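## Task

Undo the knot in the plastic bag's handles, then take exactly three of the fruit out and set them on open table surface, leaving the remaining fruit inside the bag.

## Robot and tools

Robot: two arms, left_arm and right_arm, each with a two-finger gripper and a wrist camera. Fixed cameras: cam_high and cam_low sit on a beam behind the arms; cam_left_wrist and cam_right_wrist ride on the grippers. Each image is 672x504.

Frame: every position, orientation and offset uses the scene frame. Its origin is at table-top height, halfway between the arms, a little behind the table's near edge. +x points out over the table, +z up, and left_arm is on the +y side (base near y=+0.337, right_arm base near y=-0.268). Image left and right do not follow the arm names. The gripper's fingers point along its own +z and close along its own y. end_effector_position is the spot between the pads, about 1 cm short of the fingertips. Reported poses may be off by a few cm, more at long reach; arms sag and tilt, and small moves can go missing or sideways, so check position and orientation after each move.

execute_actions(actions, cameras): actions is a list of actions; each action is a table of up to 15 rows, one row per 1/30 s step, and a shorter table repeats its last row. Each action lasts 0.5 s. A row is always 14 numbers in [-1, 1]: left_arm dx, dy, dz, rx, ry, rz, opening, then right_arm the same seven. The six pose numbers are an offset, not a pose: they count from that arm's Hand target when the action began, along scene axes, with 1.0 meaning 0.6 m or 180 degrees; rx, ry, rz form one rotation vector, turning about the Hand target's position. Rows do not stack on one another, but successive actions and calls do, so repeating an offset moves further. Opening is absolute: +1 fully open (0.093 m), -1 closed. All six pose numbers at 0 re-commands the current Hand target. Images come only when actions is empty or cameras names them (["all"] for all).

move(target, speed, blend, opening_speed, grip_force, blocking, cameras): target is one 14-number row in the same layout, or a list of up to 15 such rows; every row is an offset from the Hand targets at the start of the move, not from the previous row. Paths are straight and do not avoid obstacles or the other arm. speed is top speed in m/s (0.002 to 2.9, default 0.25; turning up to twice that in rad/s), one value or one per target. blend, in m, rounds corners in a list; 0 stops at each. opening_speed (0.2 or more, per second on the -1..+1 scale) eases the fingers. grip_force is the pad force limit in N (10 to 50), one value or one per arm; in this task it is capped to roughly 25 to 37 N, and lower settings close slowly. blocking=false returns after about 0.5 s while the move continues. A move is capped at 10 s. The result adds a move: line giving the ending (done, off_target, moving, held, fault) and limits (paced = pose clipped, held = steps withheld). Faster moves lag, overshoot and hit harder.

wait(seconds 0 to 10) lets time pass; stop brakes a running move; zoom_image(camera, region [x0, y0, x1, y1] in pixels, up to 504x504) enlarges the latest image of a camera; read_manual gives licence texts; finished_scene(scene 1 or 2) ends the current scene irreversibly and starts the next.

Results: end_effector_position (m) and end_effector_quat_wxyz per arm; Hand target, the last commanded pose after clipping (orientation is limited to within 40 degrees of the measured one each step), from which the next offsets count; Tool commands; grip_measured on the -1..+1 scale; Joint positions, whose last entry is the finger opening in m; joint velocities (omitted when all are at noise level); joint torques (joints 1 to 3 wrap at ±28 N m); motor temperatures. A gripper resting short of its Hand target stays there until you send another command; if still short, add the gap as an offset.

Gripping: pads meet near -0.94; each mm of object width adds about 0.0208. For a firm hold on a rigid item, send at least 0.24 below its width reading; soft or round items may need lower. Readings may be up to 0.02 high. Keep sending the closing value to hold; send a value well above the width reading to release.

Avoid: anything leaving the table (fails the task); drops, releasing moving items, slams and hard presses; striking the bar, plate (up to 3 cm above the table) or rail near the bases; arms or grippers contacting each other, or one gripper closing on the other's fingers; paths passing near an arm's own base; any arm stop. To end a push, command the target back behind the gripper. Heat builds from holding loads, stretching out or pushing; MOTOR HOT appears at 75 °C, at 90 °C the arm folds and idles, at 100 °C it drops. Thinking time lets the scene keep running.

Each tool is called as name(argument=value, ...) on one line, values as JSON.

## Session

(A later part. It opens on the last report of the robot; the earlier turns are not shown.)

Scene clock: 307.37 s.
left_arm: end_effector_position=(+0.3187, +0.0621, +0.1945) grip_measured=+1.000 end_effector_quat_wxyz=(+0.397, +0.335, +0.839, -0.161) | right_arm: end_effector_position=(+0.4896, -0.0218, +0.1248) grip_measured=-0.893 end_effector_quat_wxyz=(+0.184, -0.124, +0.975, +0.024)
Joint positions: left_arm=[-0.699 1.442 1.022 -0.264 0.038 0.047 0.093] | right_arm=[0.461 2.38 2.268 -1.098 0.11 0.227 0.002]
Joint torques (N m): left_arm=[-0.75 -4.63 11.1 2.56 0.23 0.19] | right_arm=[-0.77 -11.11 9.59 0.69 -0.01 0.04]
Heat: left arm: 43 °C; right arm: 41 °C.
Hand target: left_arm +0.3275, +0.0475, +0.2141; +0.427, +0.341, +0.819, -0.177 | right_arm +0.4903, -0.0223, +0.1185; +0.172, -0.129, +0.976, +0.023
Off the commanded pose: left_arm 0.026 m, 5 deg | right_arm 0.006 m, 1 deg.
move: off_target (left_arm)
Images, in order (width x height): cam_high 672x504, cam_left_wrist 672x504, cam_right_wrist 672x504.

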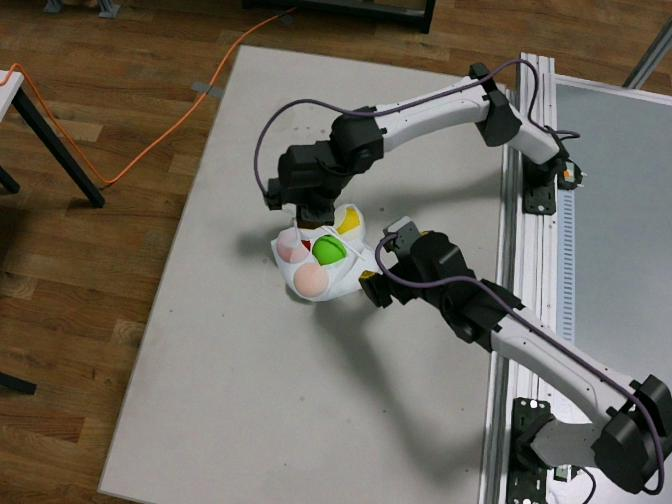

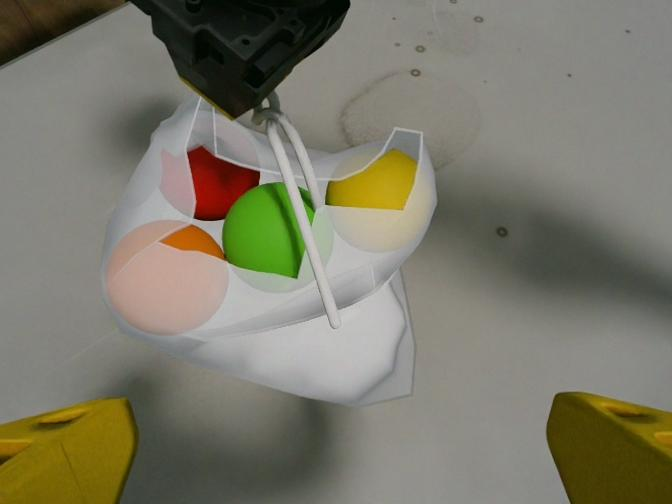

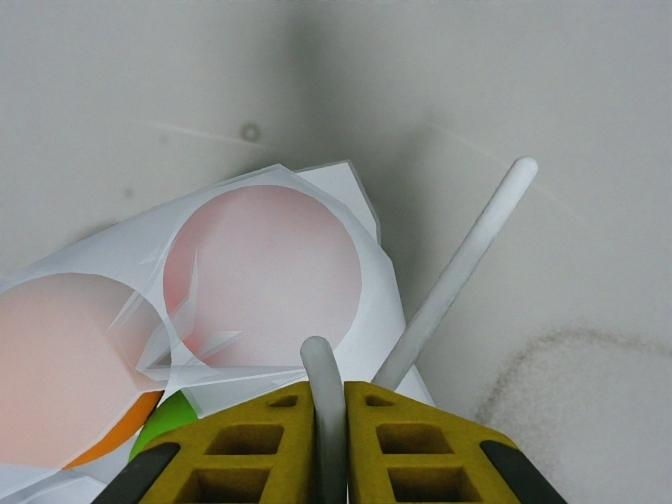

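zoom_image(camera="cam_left_wrist", region=[200, 70, 400, 350])

Scaled by 1.800 from the camera's 672x504 image, which has a finer 960x720 frame.

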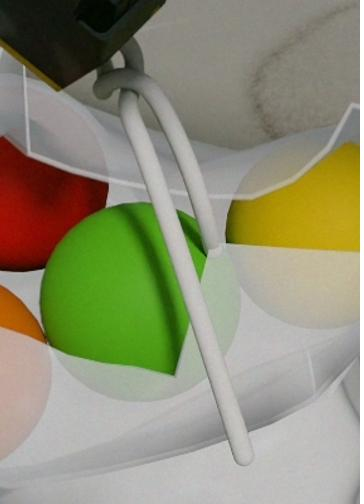

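move(target=[0, 0, 0, 0, 0, 0, 1.0, 0.0333, 0, 0.0667, 0, 0, 0, -1.0], speed=0.06, cameras=["cam_left_wrist", "cam_right_wrist", "cam_low"])

Scene clock: 314.23 s.
left_arm: end_effector_position=(+0.3187, +0.0621, +0.1945) grip_measured=+1.000 end_effector_quat_wxyz=(+0.397, +0.335, +0.839, -0.161) | right_arm: end_effector_position=(+0.5110, -0.0206, +0.1678) grip_measured=-0.893 end_effector_quat_wxyz=(+0.207, -0.125, +0.970, +0.031)
Joint positions: left_arm=[-0.699 1.442 1.022 -0.264 0.038 0.047 0.093] | right_arm=[0.445 2.598 2.837 -1.399 0.107 0.206 0.002]
Joint torques (N m): left_arm=[-0.68 -4.72 11.14 2.58 0.24 0.19] | right_arm=[-0.87 -11.6 8.72 0.73 -0.01 0.06]
Motor temperatures (°C): left_arm=[23 30 41 45 21 24 22] | right_arm=[25 43 40 30 24 27 24]
Heat: left arm: 45 °C; right arm: 43 °C.
Hand target: left_arm +0.3275, +0.0475, +0.2141; +0.427, +0.341, +0.819, -0.177 | right_arm +0.5103, -0.0222, +0.1586; +0.172, -0.129, +0.976, +0.023
Off the commanded pose: left_arm 0.026 m, 5 deg | right_arm 0.009 m, 4 deg.
elbow stopped short (right arm): the move would have taken joint 3 (elbow) straighter than the controller allows.
move: off_target (left_arm, right_arm)
Images, in order (width x height): cam_low 672x504, cam_left_wrist 672x504, cam_right_wrist 672x504.

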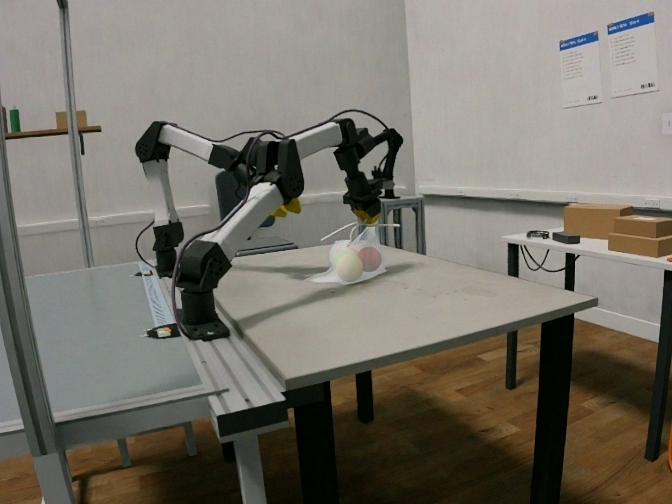

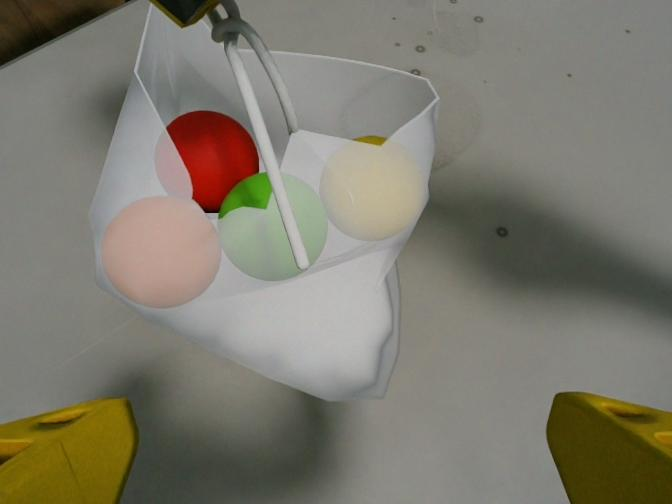

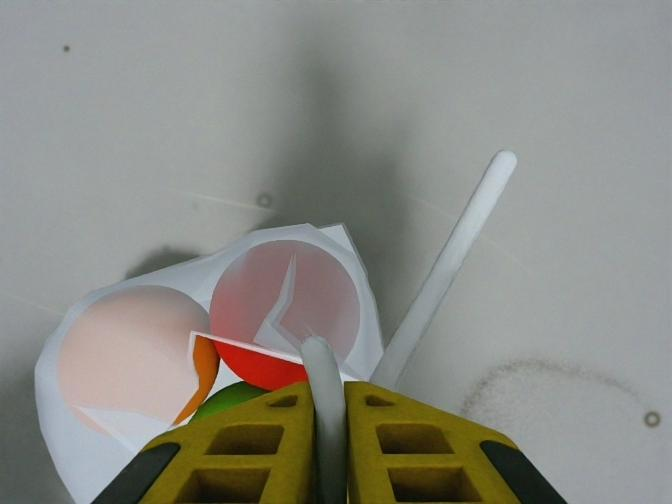

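move(target=[0, 0, 0, 0, 0, 0, 1.0, 0.0828, -0.0047, -0.0727, 0.0316, -0.1070, 0.0162, -1.0], speed=0.08, cameras=["cam_left_wrist", "cam_right_wrist", "cam_high"])

Scene clock: 361.07 s.
left_arm: end_effector_position=(+0.3187, +0.0621, +0.1946) grip_measured=+1.000 end_effector_quat_wxyz=(+0.398, +0.335, +0.839, -0.161) | right_arm: end_effector_position=(+0.5525, -0.0262, +0.0796) grip_measured=-0.893 end_effector_quat_wxyz=(+0.301, -0.148, +0.941, +0.041)
Joint positions: left_arm=[-0.699 1.442 1.022 -0.264 0.038 0.047 0.093] | right_arm=[0.402 2.394 2.005 -0.57 0.107 0.092 0.002]
Joint torques (N m): left_arm=[-0.72 -4.66 11.06 2.55 0.24 0.18] | right_arm=[-0.77 -19.12 6.23 1.63 0.01 0.04]
Motor temperatures (°C): left_arm=[23 29 44 52 21 24 22] | right_arm=[25 49 39 30 24 27 25]
Heat: left arm: 52 °C; right arm: 49 °C.
Hand target: left_arm +0.3276, +0.0475, +0.2141; +0.427, +0.341, +0.819, -0.177 | right_arm +0.5600, -0.0252, +0.1151; +0.339, -0.147, +0.928, +0.053
Off the commanded pose: left_arm 0.026 m, 5 deg | right_arm 0.036 m, 5 deg.
move: off_target (left_arm, right_arm)
Images, in order (width x height): cam_high 672x504, cam_left_wrist 672x504, cam_right_wrist 672x504.

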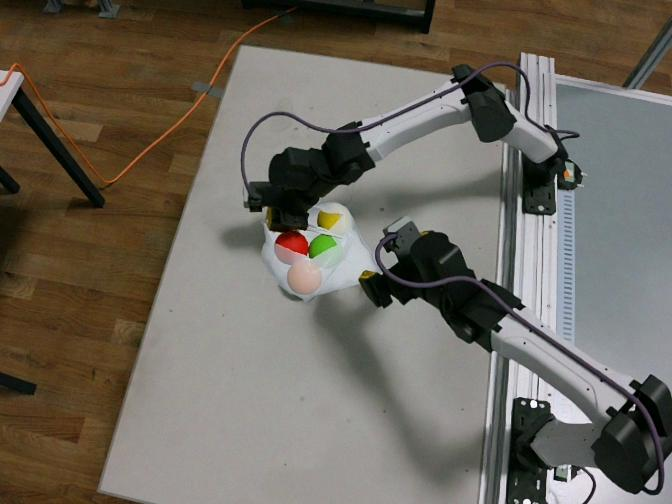

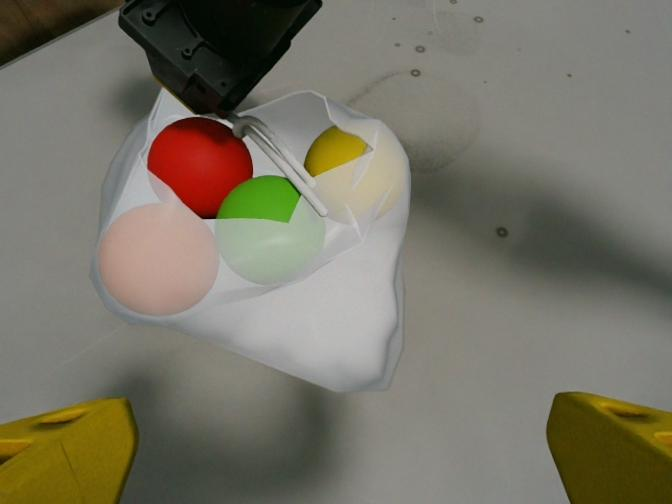

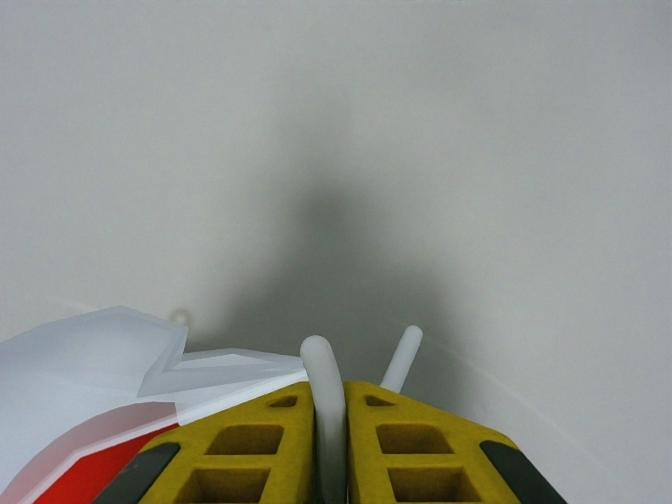

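zoom_image(camera="cam_left_wrist", region=[80, 60, 430, 310])

zoom_image(camera="cam_left_wrist", region=[200, 90, 360, 240])

Scaled by 1.440 from the camera's 672x504 image, which has a finer 960x720 frame.

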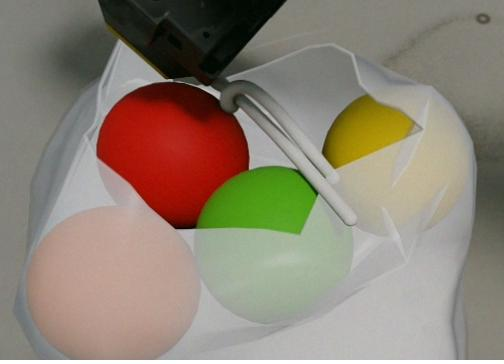

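Scaled by 3.150 from the camera's 672x504 image, which has a finer 960x720 frame.

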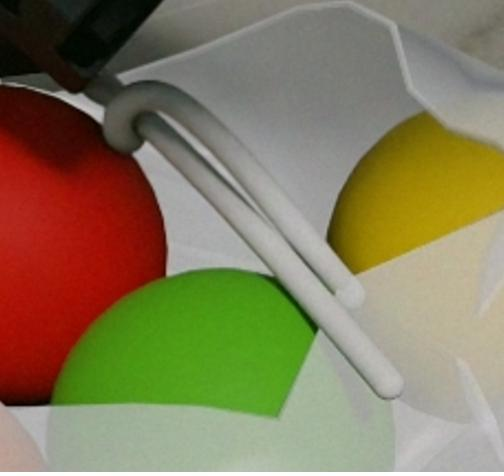

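move(target=[0.3157, 0.0875, -0.1485, -0.1002, -0.0515, -0.1917, 1.0, 0, 0, 0, 0, 0, 0, -1.0], speed=0.2, cameras=["cam_left_wrist", "cam_right_wrist", "cam_high"])

Scene clock: 387.40 s.
left_arm: end_effector_position=(+0.5186, +0.1019, +0.1271) grip_measured=+1.000 end_effector_quat_wxyz=(+0.478, +0.507, +0.609, -0.378) | right_arm: end_effector_position=(+0.5527, -0.0261, +0.0797) grip_measured=-0.893 end_effector_quat_wxyz=(+0.301, -0.148, +0.941, +0.041)
Joint positions: left_arm=[-0.157 2.331 1.673 0.007 1.117 0.64 0.093] | right_arm=[0.402 2.394 2.005 -0.57 0.107 0.092 0.002]
Joint torques (N m): left_arm=[-0.35 -10 10.19 1.19 0.78 0.18] | right_arm=[-0.72 -19.11 6.16 1.6 -0.01 0.03]
Motor temperatures (°C): left_arm=[23 30 46 52 22 24 22] | right_arm=[25 58 39 33 24 26 25]
Heat: left arm: 52 °C; right arm: 58 °C.
Hand target: left_arm +0.5169, +0.0999, +0.1249; +0.466, +0.510, +0.607, -0.392 | right_arm +0.5600, -0.0252, +0.1151; +0.339, -0.147, +0.928, +0.053
Off the commanded pose: left_arm 0.003 m, 2 deg | right_arm 0.036 m, 5 deg.
move: off_target (right_arm)
Images, in order (width x height): cam_high 672x504, cam_left_wrist 672x504, cam_right_wrist 672x504.

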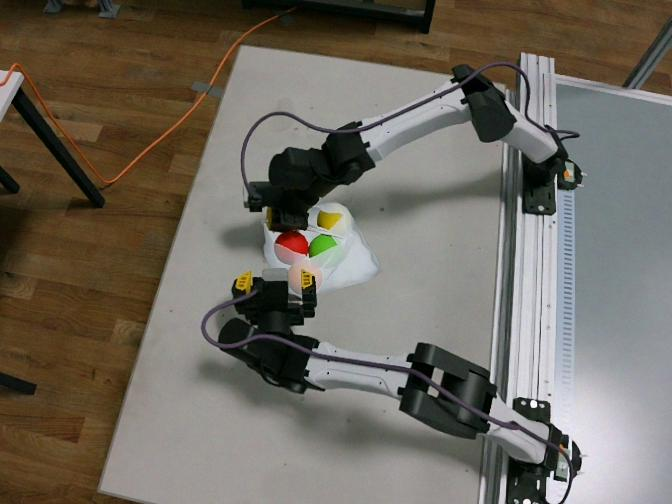

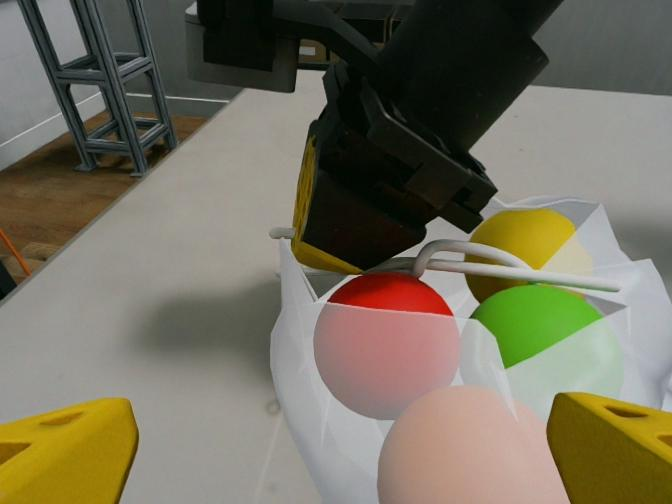

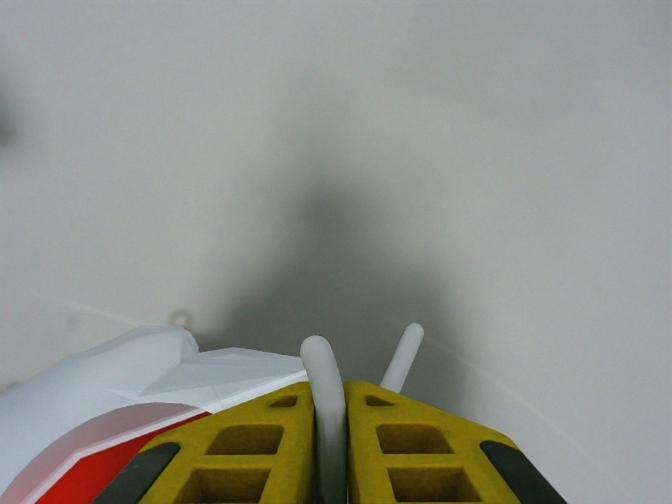

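zoom_image(camera="cam_left_wrist", region=[240, 180, 660, 430])

Scaled by 1.200 from the camera's 672x504 image, which has a finer 960x720 frame.

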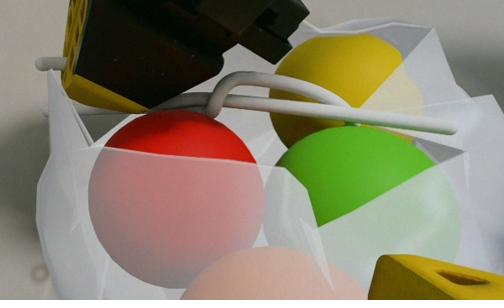

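move(target=[0, 0, 0, 0, 0, 0, 1.0, 0, 0, 0.04, 0, 0, 0, -1.0], speed=0.06, cameras=["cam_left_wrist"])

Scene clock: 406.90 s.
left_arm: end_effector_position=(+0.5185, +0.1019, +0.1269) grip_measured=+1.000 end_effector_quat_wxyz=(+0.477, +0.508, +0.609, -0.379) | right_arm: end_effector_position=(+0.5569, -0.0245, +0.0946) grip_measured=-0.893 end_effector_quat_wxyz=(+0.311, -0.147, +0.938, +0.044)
Joint positions: left_arm=[-0.157 2.331 1.673 0.005 1.117 0.641 0.093] | right_arm=[0.402 2.387 2.038 -0.587 0.107 0.092 0.002]
Joint torques (N m): left_arm=[-0.31 -9.96 10.19 1.17 0.79 0.16] | right_arm=[-0.72 -19.06 10.19 1.05 0.01 0.04]
Motor temperatures (°C): left_arm=[23 38 46 46 22 24 22] | right_arm=[25 65 39 34 24 26 25]
Heat: left arm: 46 °C; right arm: 65 °C.
Hand target: left_arm +0.5170, +0.0999, +0.1249; +0.466, +0.510, +0.608, -0.392 | right_arm +0.5599, -0.0252, +0.1388; +0.338, -0.147, +0.928, +0.053
Off the commanded pose: left_arm 0.003 m, 2 deg | right_arm 0.045 m, 3 deg.
move: off_target (right_arm)
Images, in order (width x height): cam_left_wrist 672x504.

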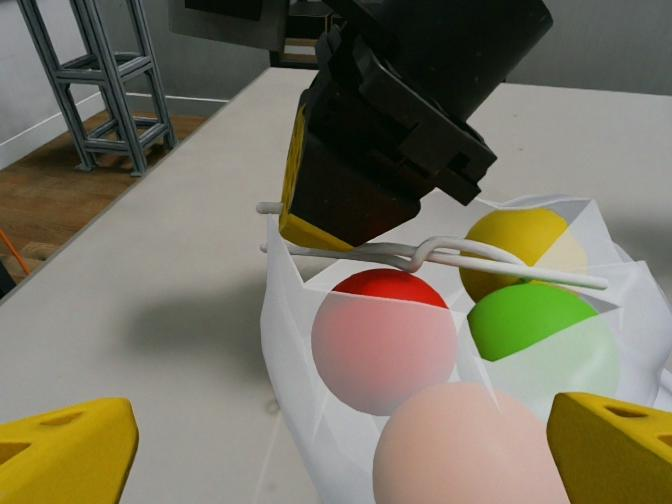

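move(target=[0, 0, 0, 0, 0, 0, 1.0, -0.01, 0, -0.06, 0, 0, 0, -1.0], speed=0.06, cameras=["cam_left_wrist"])

Scene clock: 465.40 s.
left_arm: end_effector_position=(+0.5185, +0.1019, +0.1269) grip_measured=+1.000 end_effector_quat_wxyz=(+0.477, +0.508, +0.609, -0.379) | right_arm: end_effector_position=(+0.2467, -0.2618, +0.1768) grip_measured=-0.893 end_effector_quat_wxyz=(+0.672, -0.003, +0.740, +0.020)
Joint positions: left_arm=[-0.157 2.331 1.673 0.005 1.117 0.641 0.093] | right_arm=[0.006 0.043 0.017 -0.063 0.017 0.006 0.002]
Joint velocities: left_arm=[within noise] | right_arm=[0.007 -0.061 -0.09 0.007 -0.022 -0.037 0]
Joint torques (N m): left_arm=[-0.21 -9.95 10.19 1.16 0.78 0.19] | right_arm=[-1.09 0.9 6.97 2.43 -0.09 0.07]
Motor temperatures (°C): left_arm=[23 45 46 41 22 24 22] | right_arm=[24 83 43 33 24 26 25]
Heat: left arm: 46 °C; right arm: 83 °C.
Hand target: left_arm +0.5170, +0.0999, +0.1249; +0.466, +0.510, +0.608, -0.392 | right_arm +0.2477, -0.2626, +0.1875; +0.694, -0.006, +0.720, +0.017 (not the last commanded pose)
Tool commands: left_gripper/opening=+1.0 right_gripper/opening=-1.0
Off the commanded pose: left_arm 0.003 m, 2 deg.
OVER-TEMPERATURE FAULT: ARM FOLDED TO REST. Before this call, joint 2 (shoulder) of the right arm reached 90 °C. The right arm's motors are now idle, so it may still sink, and the gripper idles too, so what it holds may stay or slip. The right arm ran none of this call's commands. In this call fault stops used 3 of the actions that the scene allows. The stop is over, but the right arm and its gripper will run no more commands in this scene. This fault puts only its own arm into a fault stop.
MOTOR HOT: on. Joint 2 (shoulder) of the right arm reports 83 °C.
move: fault (right_arm)
Images, in order (width x height): cam_left_wrist 672x504.

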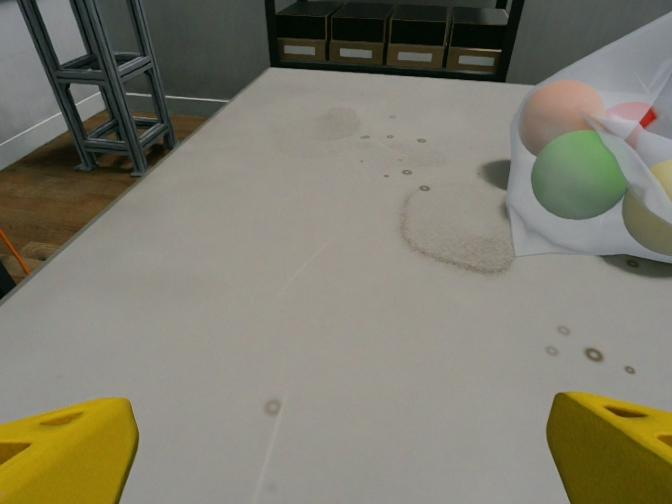

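wait(seconds=0.5, cameras=["all"])

Scene clock: 470.57 s.
left_arm: end_effector_position=(+0.5185, +0.1019, +0.1269) grip_measured=+1.000 end_effector_quat_wxyz=(+0.477, +0.508, +0.609, -0.379) | right_arm: end_effector_position=(+0.2396, -0.2611, +0.1300) grip_measured=-0.838 end_effector_quat_wxyz=(+0.609, -0.006, +0.793, +0.019)
Joint positions: left_arm=[-0.157 2.331 1.673 0.005 1.117 0.641 0.093] | right_arm=[0.006 0.017 -0.013 -0.222 0.017 0.006 0.005]
Joint torques (N m): left_arm=[-0.24 -10.07 10.25 1.17 0.76 0.19] | right_arm=[-0.23 -0.03 0.36 -0.12 0.05 0.12]
Motor temperatures (°C): left_arm=[23 45 46 41 22 24 22] | right_arm=[24 77 42 32 24 26 25]
Heat: left arm: 46 °C; right arm: 77 °C.
Hand target: left_arm +0.5170, +0.0999, +0.1249; +0.466, +0.510, +0.608, -0.392 | right_arm +0.2396, -0.2611, +0.1300; +0.609, -0.006, +0.793, +0.019 (not the last commanded pose)
Tool commands: left_gripper/opening=+1.0 right_gripper/opening=-0.83841
Off the commanded pose: left_arm 0.003 m, 2 deg.
OVER-TEMPERATURE FAULT: ARM FOLDED TO REST. As an earlier result told, the right arm's stop is over, but it will run no more commands in this scene.
MOTOR HOT: still on. Joint 2 (shoulder) of the right arm reports 77 °C.
wait: 0.50 s; at rest from the start

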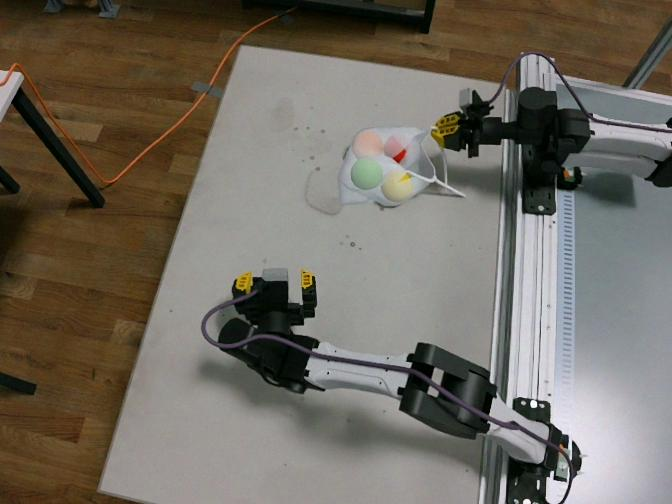

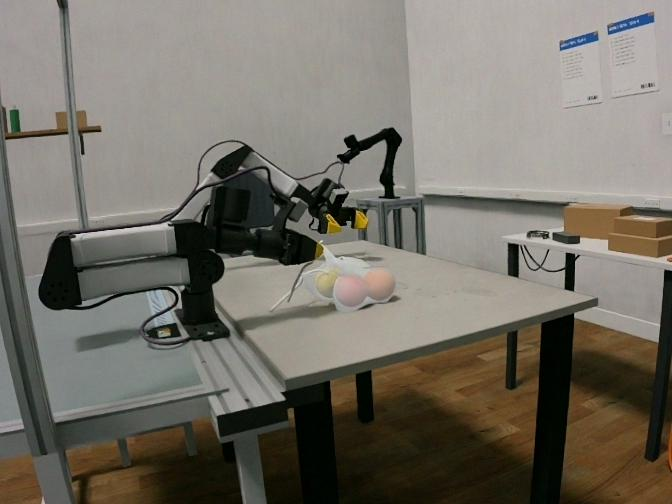

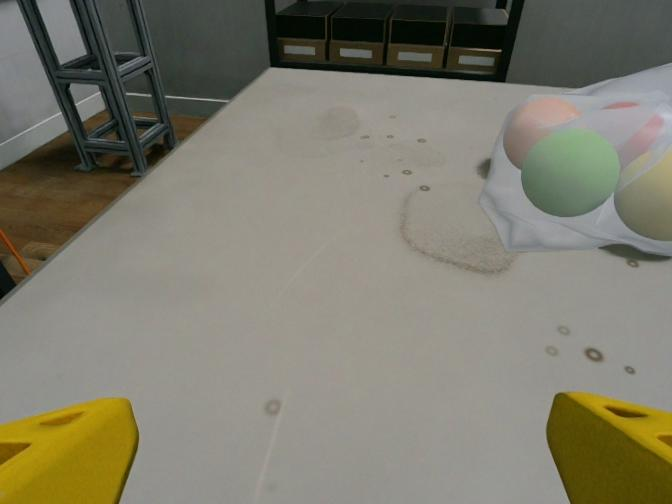

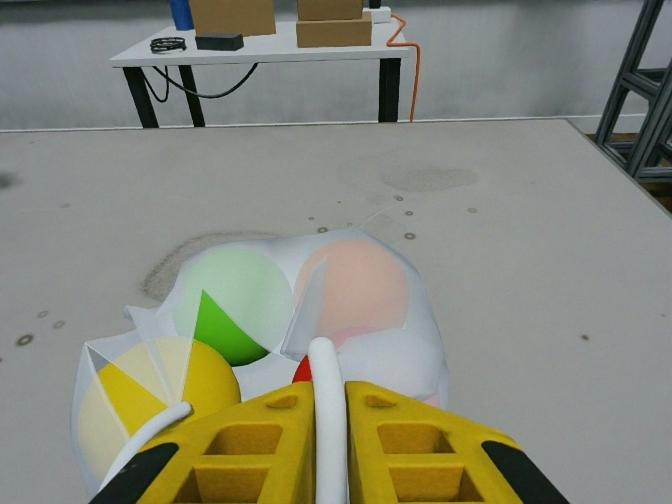

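zoom_image(camera="cam_high", region=[320, 80, 520, 230])

zoom_image(camera="cam_low", region=[240, 180, 420, 320])

zoom_image(camera="cam_right_wrist", region=[50, 210, 470, 504])

Scaled by 2.520 from the camera's 672x504 image, which has a finer 960x720 frame.

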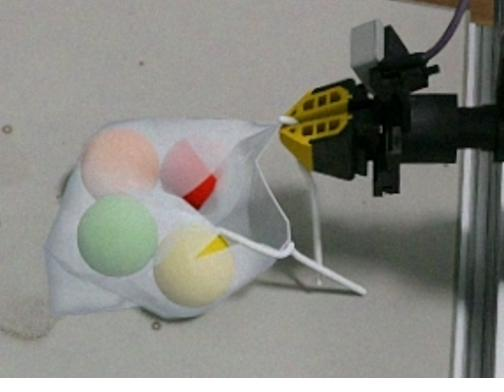

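Scaled by 2.800 from the camera's 672x504 image, which has a finer 960x720 frame.

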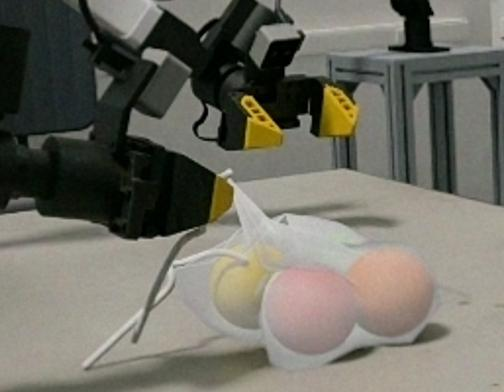

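Scaled by 1.200 from the camera's 672x504 image, which has a finer 960x720 frame.

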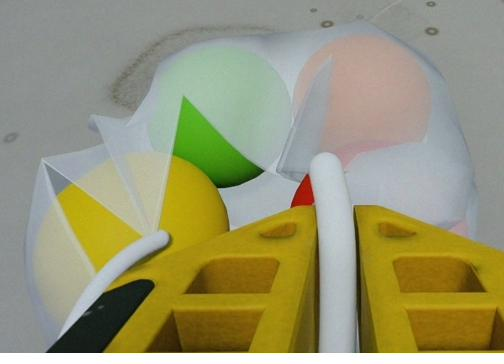

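move(target=[-0.3783, -0.25, 0.125, 0.1096, 0.0188, 0, 1.0, 0, 0, 0, 0, 0, 0, -0.838], speed=0.2, cameras=["cam_left_wrist", "cam_high"])

Scene clock: 488.67 s.
left_arm: end_effector_position=(+0.2902, -0.0539, +0.1911) grip_measured=+1.000 end_effector_quat_wxyz=(+0.358, +0.576, +0.669, -0.303) | right_arm: end_effector_position=(+0.2396, -0.2611, +0.1300) grip_measured=-0.838 end_effector_quat_wxyz=(+0.609, -0.006, +0.793, +0.019)
Joint positions: left_arm=[-0.764 1.754 1.285 -0.24 0.511 0.423 0.093] | right_arm=[0.006 0.017 -0.013 -0.222 0.017 0.006 0.005]
Joint torques (N m): left_arm=[-0.31 -9.37 10.06 1.42 0.08 -0.11] | right_arm=[-0.34 -0.02 0.25 -0.11 0.03 0.11]
Motor temperatures (°C): left_arm=[23 46 47 41 22 24 22] | right_arm=[24 61 38 29 24 26 25]
Heat: left arm: 47 °C; right arm: 61 °C.
Hand target: left_arm +0.2900, -0.0500, +0.1999; +0.354, +0.570, +0.679, -0.297 | right_arm +0.2396, -0.2611, +0.1300; +0.609, -0.006, +0.793, +0.019
Tool commands: left_gripper/opening=+1.0 right_gripper/opening=-0.838408
Off the commanded pose: left_arm 0.010 m, 2 deg.
OVER-TEMPERATURE FAULT: ARM FOLDED TO REST. As an earlier result told, the right arm's stop is over, but it will run no more commands in this scene. The right arm ran none of this call's commands.
MOTOR HOT: cleared for the motors of the right arm.
move: fault (right_arm)
Images, in order (width x height): cam_high 672x504, cam_left_wrist 672x504.

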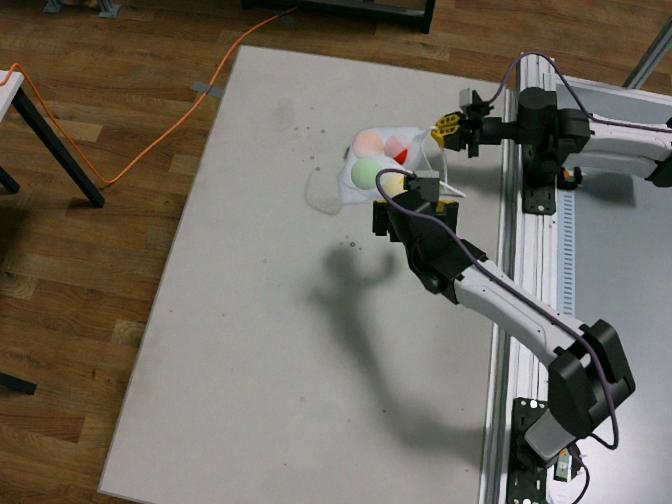

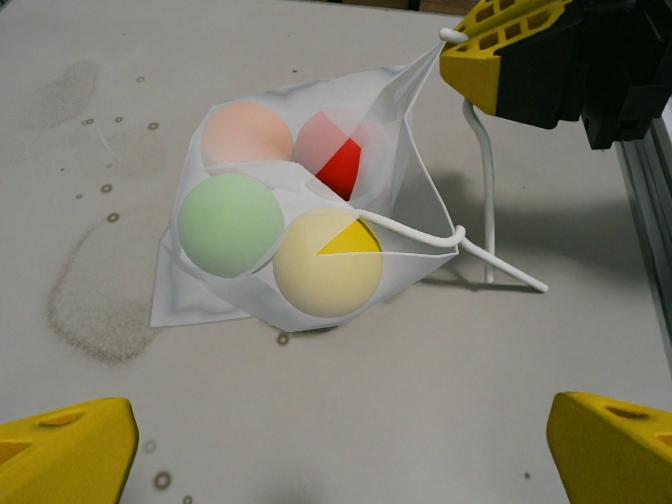

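zoom_image(camera="cam_left_wrist", region=[340, 20, 600, 320])

zoom_image(camera="cam_left_wrist", region=[400, 190, 560, 310])

Scaled by 1.680 from the camera's 672x504 image, which has a finer 960x720 frame.

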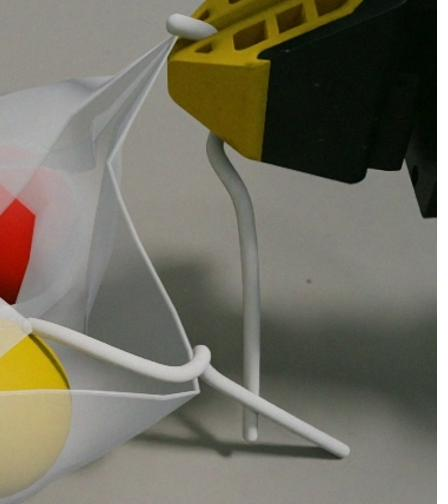

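Scaled by 3.150 from the camera's 672x504 image, which has a finer 960x720 frame.

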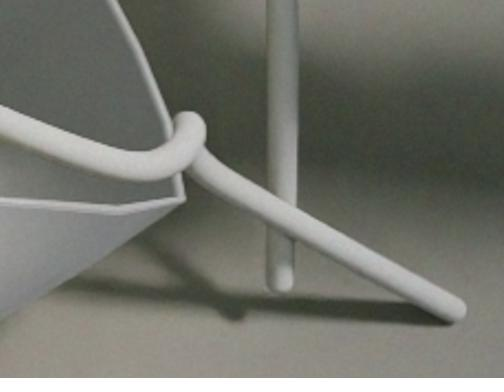

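move(target=[-0.05, -0.0833, -0.05, -0.0793, 0.3154, 0.3292, -0.2, 0, 0, 0, 0, 0, 0, -0.838], speed=0.25, cameras=["all"])

Scene clock: 579.33 s.
left_arm: end_effector_position=(+0.2576, -0.0937, +0.1650) grip_measured=-0.198 end_effector_quat_wxyz=(+0.158, -0.064, +0.906, -0.388) | right_arm: end_effector_position=(+0.2396, -0.2611, +0.1300) grip_measured=-0.838 end_effector_quat_wxyz=(+0.609, -0.006, +0.793, +0.019)
Joint positions: left_arm=[-1.009 1.79 1.277 -0.2 0.067 -1.176 0.036] | right_arm=[0.006 0.017 -0.013 -0.222 0.017 0.006 0.005]
Joint torques (N m): left_arm=[-0.8 -7.05 10.99 1.87 -0.15 -0.09] | right_arm=[-0.4 -0.17 0.18 -0.08 0.02 0.13]
Motor temperatures (°C): left_arm=[23 43 48 41 22 24 22] | right_arm=[24 41 34 27 24 26 24]
Heat: left arm: 48 °C; right arm: 41 °C.
Hand target: left_arm +0.2601, -0.1000, +0.1701; +0.162, -0.070, +0.904, -0.390 | right_arm +0.2396, -0.2611, +0.1300; +0.609, -0.006, +0.793, +0.019
Tool commands: left_gripper/opening=-0.2 right_gripper/opening=-0.838408
Off the commanded pose: left_arm 0.008 m, 1 deg.
OVER-TEMPERATURE FAULT: ARM FOLDED TO REST. As an earlier result told, the right arm's stop is over, but it will run no more commands in this scene. The right arm ran none of this call's commands.
move: fault (right_arm)

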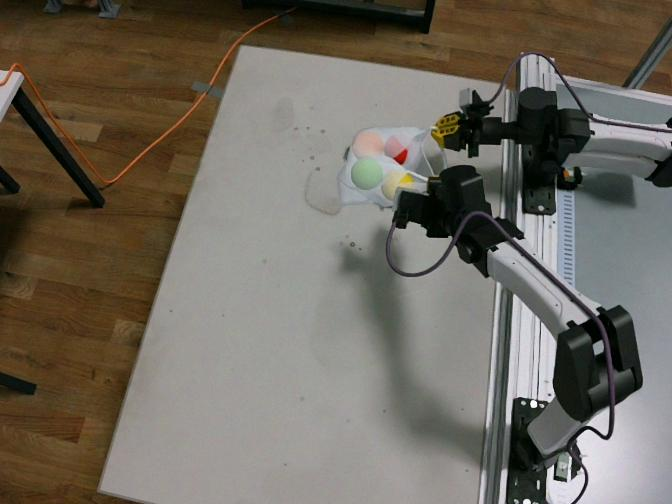

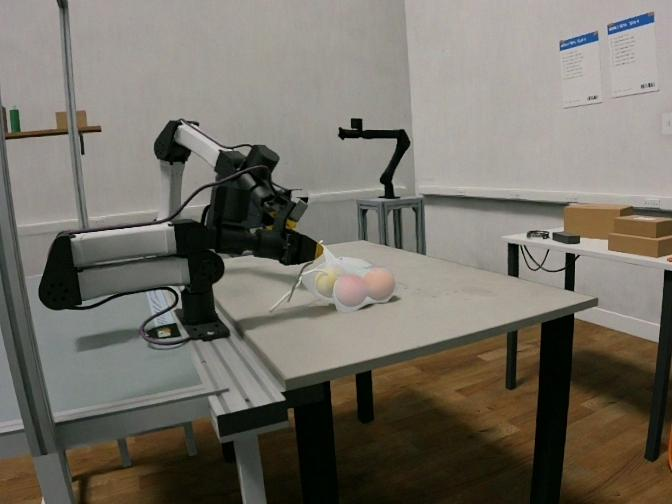

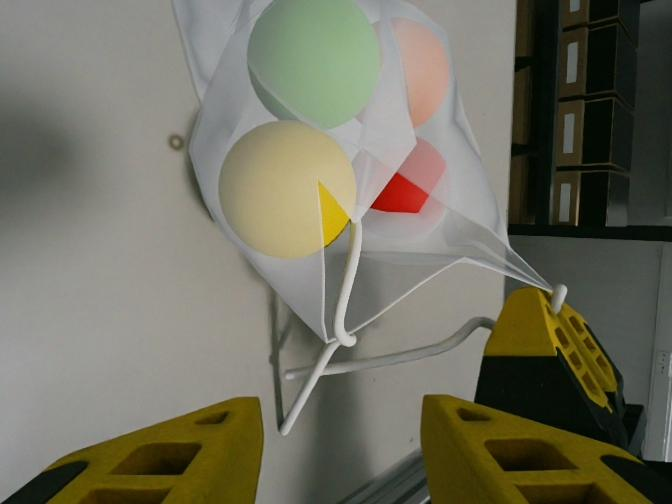

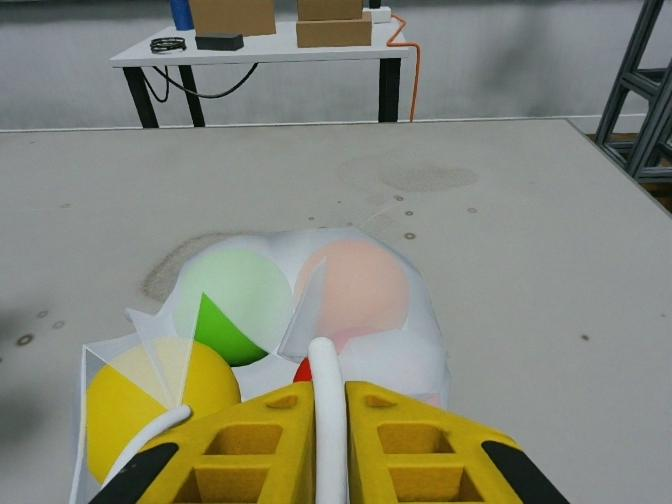

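move(target=[0.0093, -0.1002, -0.0775, 0, 0, 0, -0.3, 0, 0, 0, 0, 0, 0, -0.838], speed=0.1, cameras=["cam_high", "cam_left_wrist", "cam_low"])

Scene clock: 591.83 s.
left_arm: end_effector_position=(+0.2581, -0.1448, +0.1099) grip_measured=-0.298 end_effector_quat_wxyz=(+0.146, -0.064, +0.918, -0.364) | right_arm: end_effector_position=(+0.2396, -0.2611, +0.1300) grip_measured=-0.838 end_effector_quat_wxyz=(+0.609, -0.006, +0.793, +0.019)
Joint positions: left_arm=[-1.07 2.038 1.428 -0.16 0.023 -1.215 0.031] | right_arm=[0.006 0.017 -0.013 -0.222 0.017 0.006 0.005]
Joint torques (N m): left_arm=[-0.73 -8.62 10.54 2.4 -0.21 -0.07] | right_arm=[-0.34 0.01 0.13 -0.08 -0.01 0.13]
Heat: left arm: 50 °C; right arm: 41 °C.
Hand target: left_arm +0.2656, -0.1601, +0.1234; +0.162, -0.069, +0.904, -0.390 | right_arm +0.2396, -0.2611, +0.1300; +0.609, -0.006, +0.793, +0.019
Tool commands: left_gripper/opening=-0.3 right_gripper/opening=-0.838408
Off the commanded pose: left_arm 0.022 m, 4 deg.
OVER-TEMPERATURE FAULT: ARM FOLDED TO REST. As an earlier result told, the right arm's stop is over, but it will run no more commands in this scene. The right arm ran none of this call's commands.
move: fault (right_arm), off_target (left_arm)
Images, in order (width x height): cam_high 672x504, cam_low 672x504, cam_left_wrist 672x504.

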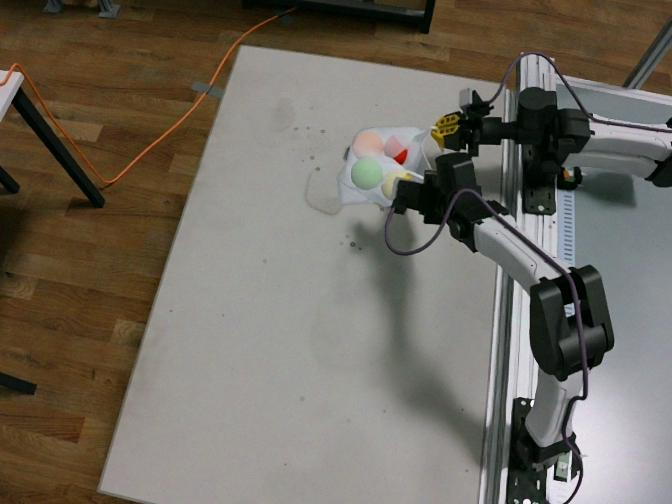

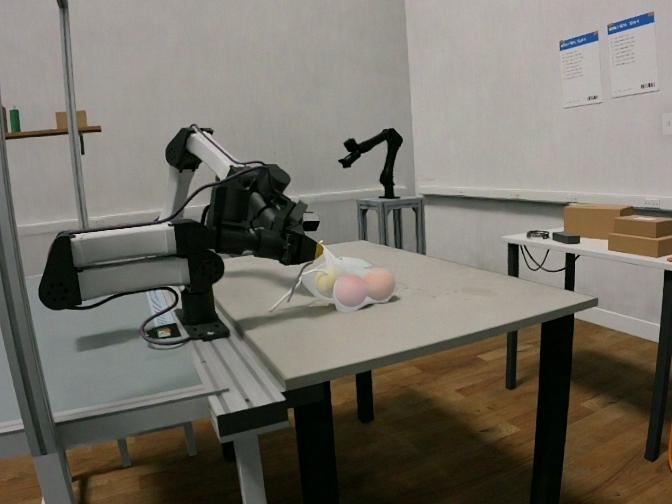

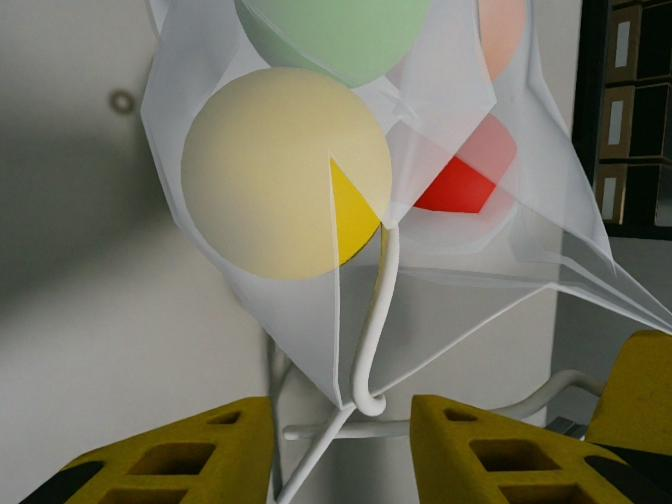

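move(target=[0.0215, -0.0448, -0.0232, 0, 0, 0, -0.3, 0, 0, 0, 0, 0, 0, -0.838], speed=0.06, cameras=["cam_left_wrist"])

Scene clock: 609.03 s.
left_arm: end_effector_position=(+0.2741, -0.1738, +0.1002) grip_measured=-0.298 end_effector_quat_wxyz=(+0.150, -0.065, +0.914, -0.371) | right_arm: end_effector_position=(+0.2396, -0.2611, +0.1300) grip_measured=-0.838 end_effector_quat_wxyz=(+0.609, -0.006, +0.793, +0.019)
Joint positions: left_arm=[-1.07 2.164 1.57 -0.158 0.021 -1.217 0.031] | right_arm=[0.006 0.017 -0.013 -0.222 0.017 0.006 0.005]
Joint torques (N m): left_arm=[-0.96 -9.4 10.56 2.25 -0.22 -0.07] | right_arm=[-0.53 -0.13 0.12 -0.08 0.02 0.12]
Motor temperatures (°C): left_arm=[23 40 53 42 22 24 22] | right_arm=[24 40 33 26 24 26 24]
Heat: left arm: 53 °C; right arm: 40 °C.
Hand target: left_arm +0.2785, -0.1870, +0.1096; +0.162, -0.069, +0.904, -0.390 | right_arm +0.2396, -0.2611, +0.1300; +0.609, -0.006, +0.793, +0.019
Tool commands: left_gripper/opening=-0.3 right_gripper/opening=-0.838408
Off the commanded pose: left_arm 0.017 m, 3 deg.
OVER-TEMPERATURE FAULT: ARM FOLDED TO REST. As an earlier result told, the right arm's stop is over, but it will run no more commands in this scene. The right arm ran none of this call's commands.
move: fault (right_arm), off_target (left_arm)
Images, in order (width x height): cam_left_wrist 672x504.

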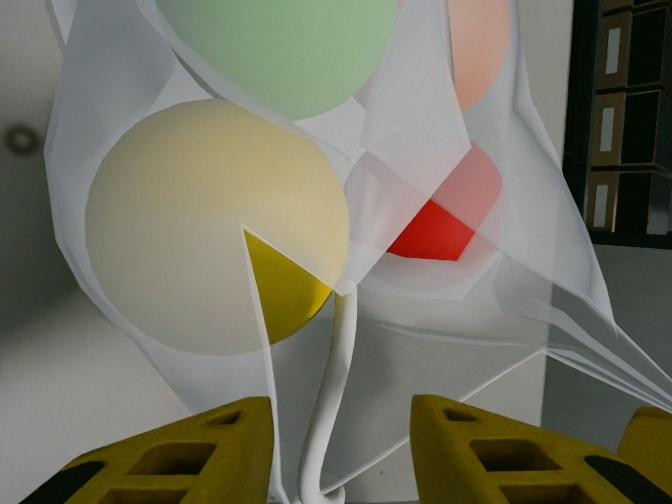

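move(target=[0.0208, -0.0425, -0.0422, 0, 0, 0, -0.45, 0, 0, 0, 0, 0, 0, -0.838], speed=0.05, cameras=["cam_left_wrist", "cam_high"])

Scene clock: 623.80 s.
left_arm: end_effector_position=(+0.2856, -0.1980, +0.0733) grip_measured=-0.448 end_effector_quat_wxyz=(+0.148, -0.065, +0.916, -0.367) | right_arm: end_effector_position=(+0.2396, -0.2611, +0.1300) grip_measured=-0.838 end_effector_quat_wxyz=(+0.609, -0.006, +0.793, +0.019)
Joint positions: left_arm=[-1.072 2.304 1.7 -0.157 0.02 -1.218 0.024] | right_arm=[0.006 0.017 -0.013 -0.222 0.017 0.006 0.005]
Joint torques (N m): left_arm=[-0.81 -10.29 10.74 2.34 -0.25 -0.07] | right_arm=[-0.34 -0.1 0.18 -0.1 0.01 0.14]
Heat: left arm: 51 °C; right arm: 40 °C.
Hand target: left_arm +0.2909, -0.2125, +0.0842; +0.162, -0.070, +0.904, -0.390 | right_arm +0.2396, -0.2611, +0.1300; +0.609, -0.006, +0.793, +0.019
Tool commands: left_gripper/opening=-0.45 right_gripper/opening=-0.8384
Off the commanded pose: left_arm 0.019 m, 3 deg.
OVER-TEMPERATURE FAULT: ARM FOLDED TO REST. As an earlier result told, the right arm's stop is over, but it will run no more commands in this scene. The right arm ran none of this call's commands.
move: fault (right_arm), off_target (left_arm)
Images, in order (width x height): cam_high 672x504, cam_left_wrist 672x504.

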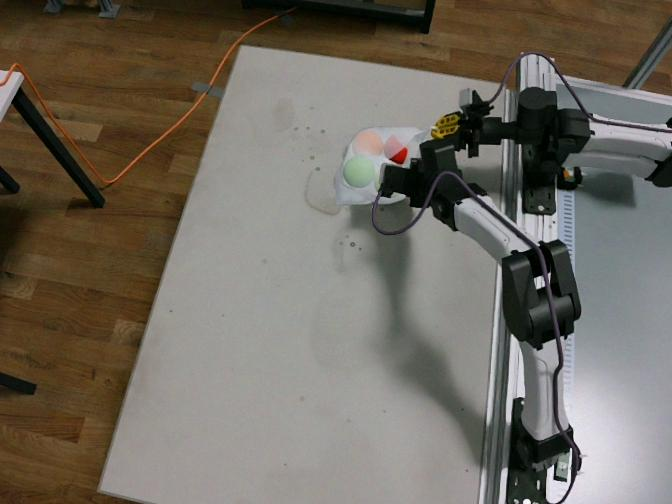

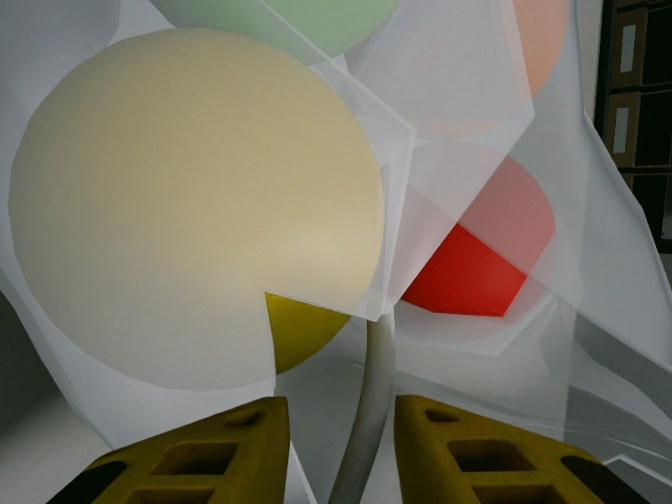

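move(target=[0.0107, -0.028, -0.0168, 0, 0, 0, -0.45, 0, 0, 0, 0, 0, 0, -0.838], speed=0.05, cameras=["cam_left_wrist"])

Scene clock: 630.23 s.
left_arm: end_effector_position=(+0.2945, -0.2198, +0.0692) grip_measured=-0.448 end_effector_quat_wxyz=(+0.153, -0.064, +0.910, -0.379) | right_arm: end_effector_position=(+0.2396, -0.2611, +0.1300) grip_measured=-0.838 end_effector_quat_wxyz=(+0.609, -0.006, +0.793, +0.019)
Joint positions: left_arm=[-1.076 2.39 1.814 -0.157 0.018 -1.22 0.024] | right_arm=[0.006 0.017 -0.013 -0.222 0.017 0.006 0.005]
Joint torques (N m): left_arm=[-0.83 -10.66 10.61 2.12 -0.3 -0.06] | right_arm=[-0.34 -0.02 0.16 -0.08 -0.02 0.12]
Heat: left arm: 51 °C; right arm: 39 °C.
Hand target: left_arm +0.2973, -0.2293, +0.0739; +0.162, -0.070, +0.904, -0.390 | right_arm +0.2396, -0.2611, +0.1300; +0.609, -0.006, +0.793, +0.019
Tool commands: left_gripper/opening=-0.45 right_gripper/opening=-0.838397
Off the commanded pose: left_arm 0.011 m, 2 deg.
OVER-TEMPERATURE FAULT: ARM FOLDED TO REST. As an earlier result told, the right arm's stop is over, but it will run no more commands in this scene. The right arm ran none of this call's commands.
move: fault (right_arm), off_target (left_arm)
Images, in order (width x height): cam_left_wrist 672x504.

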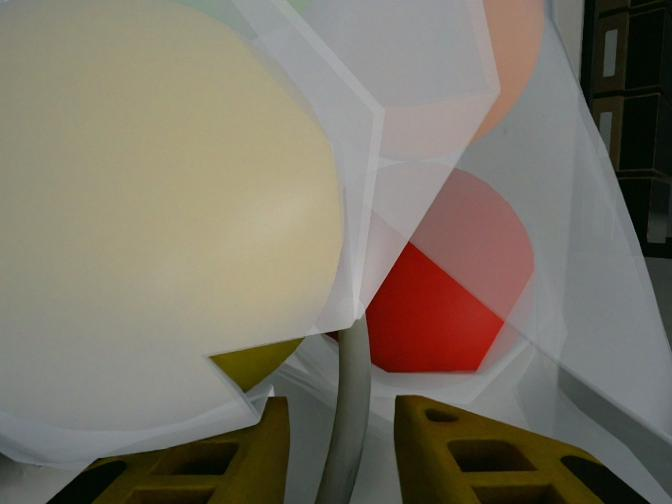

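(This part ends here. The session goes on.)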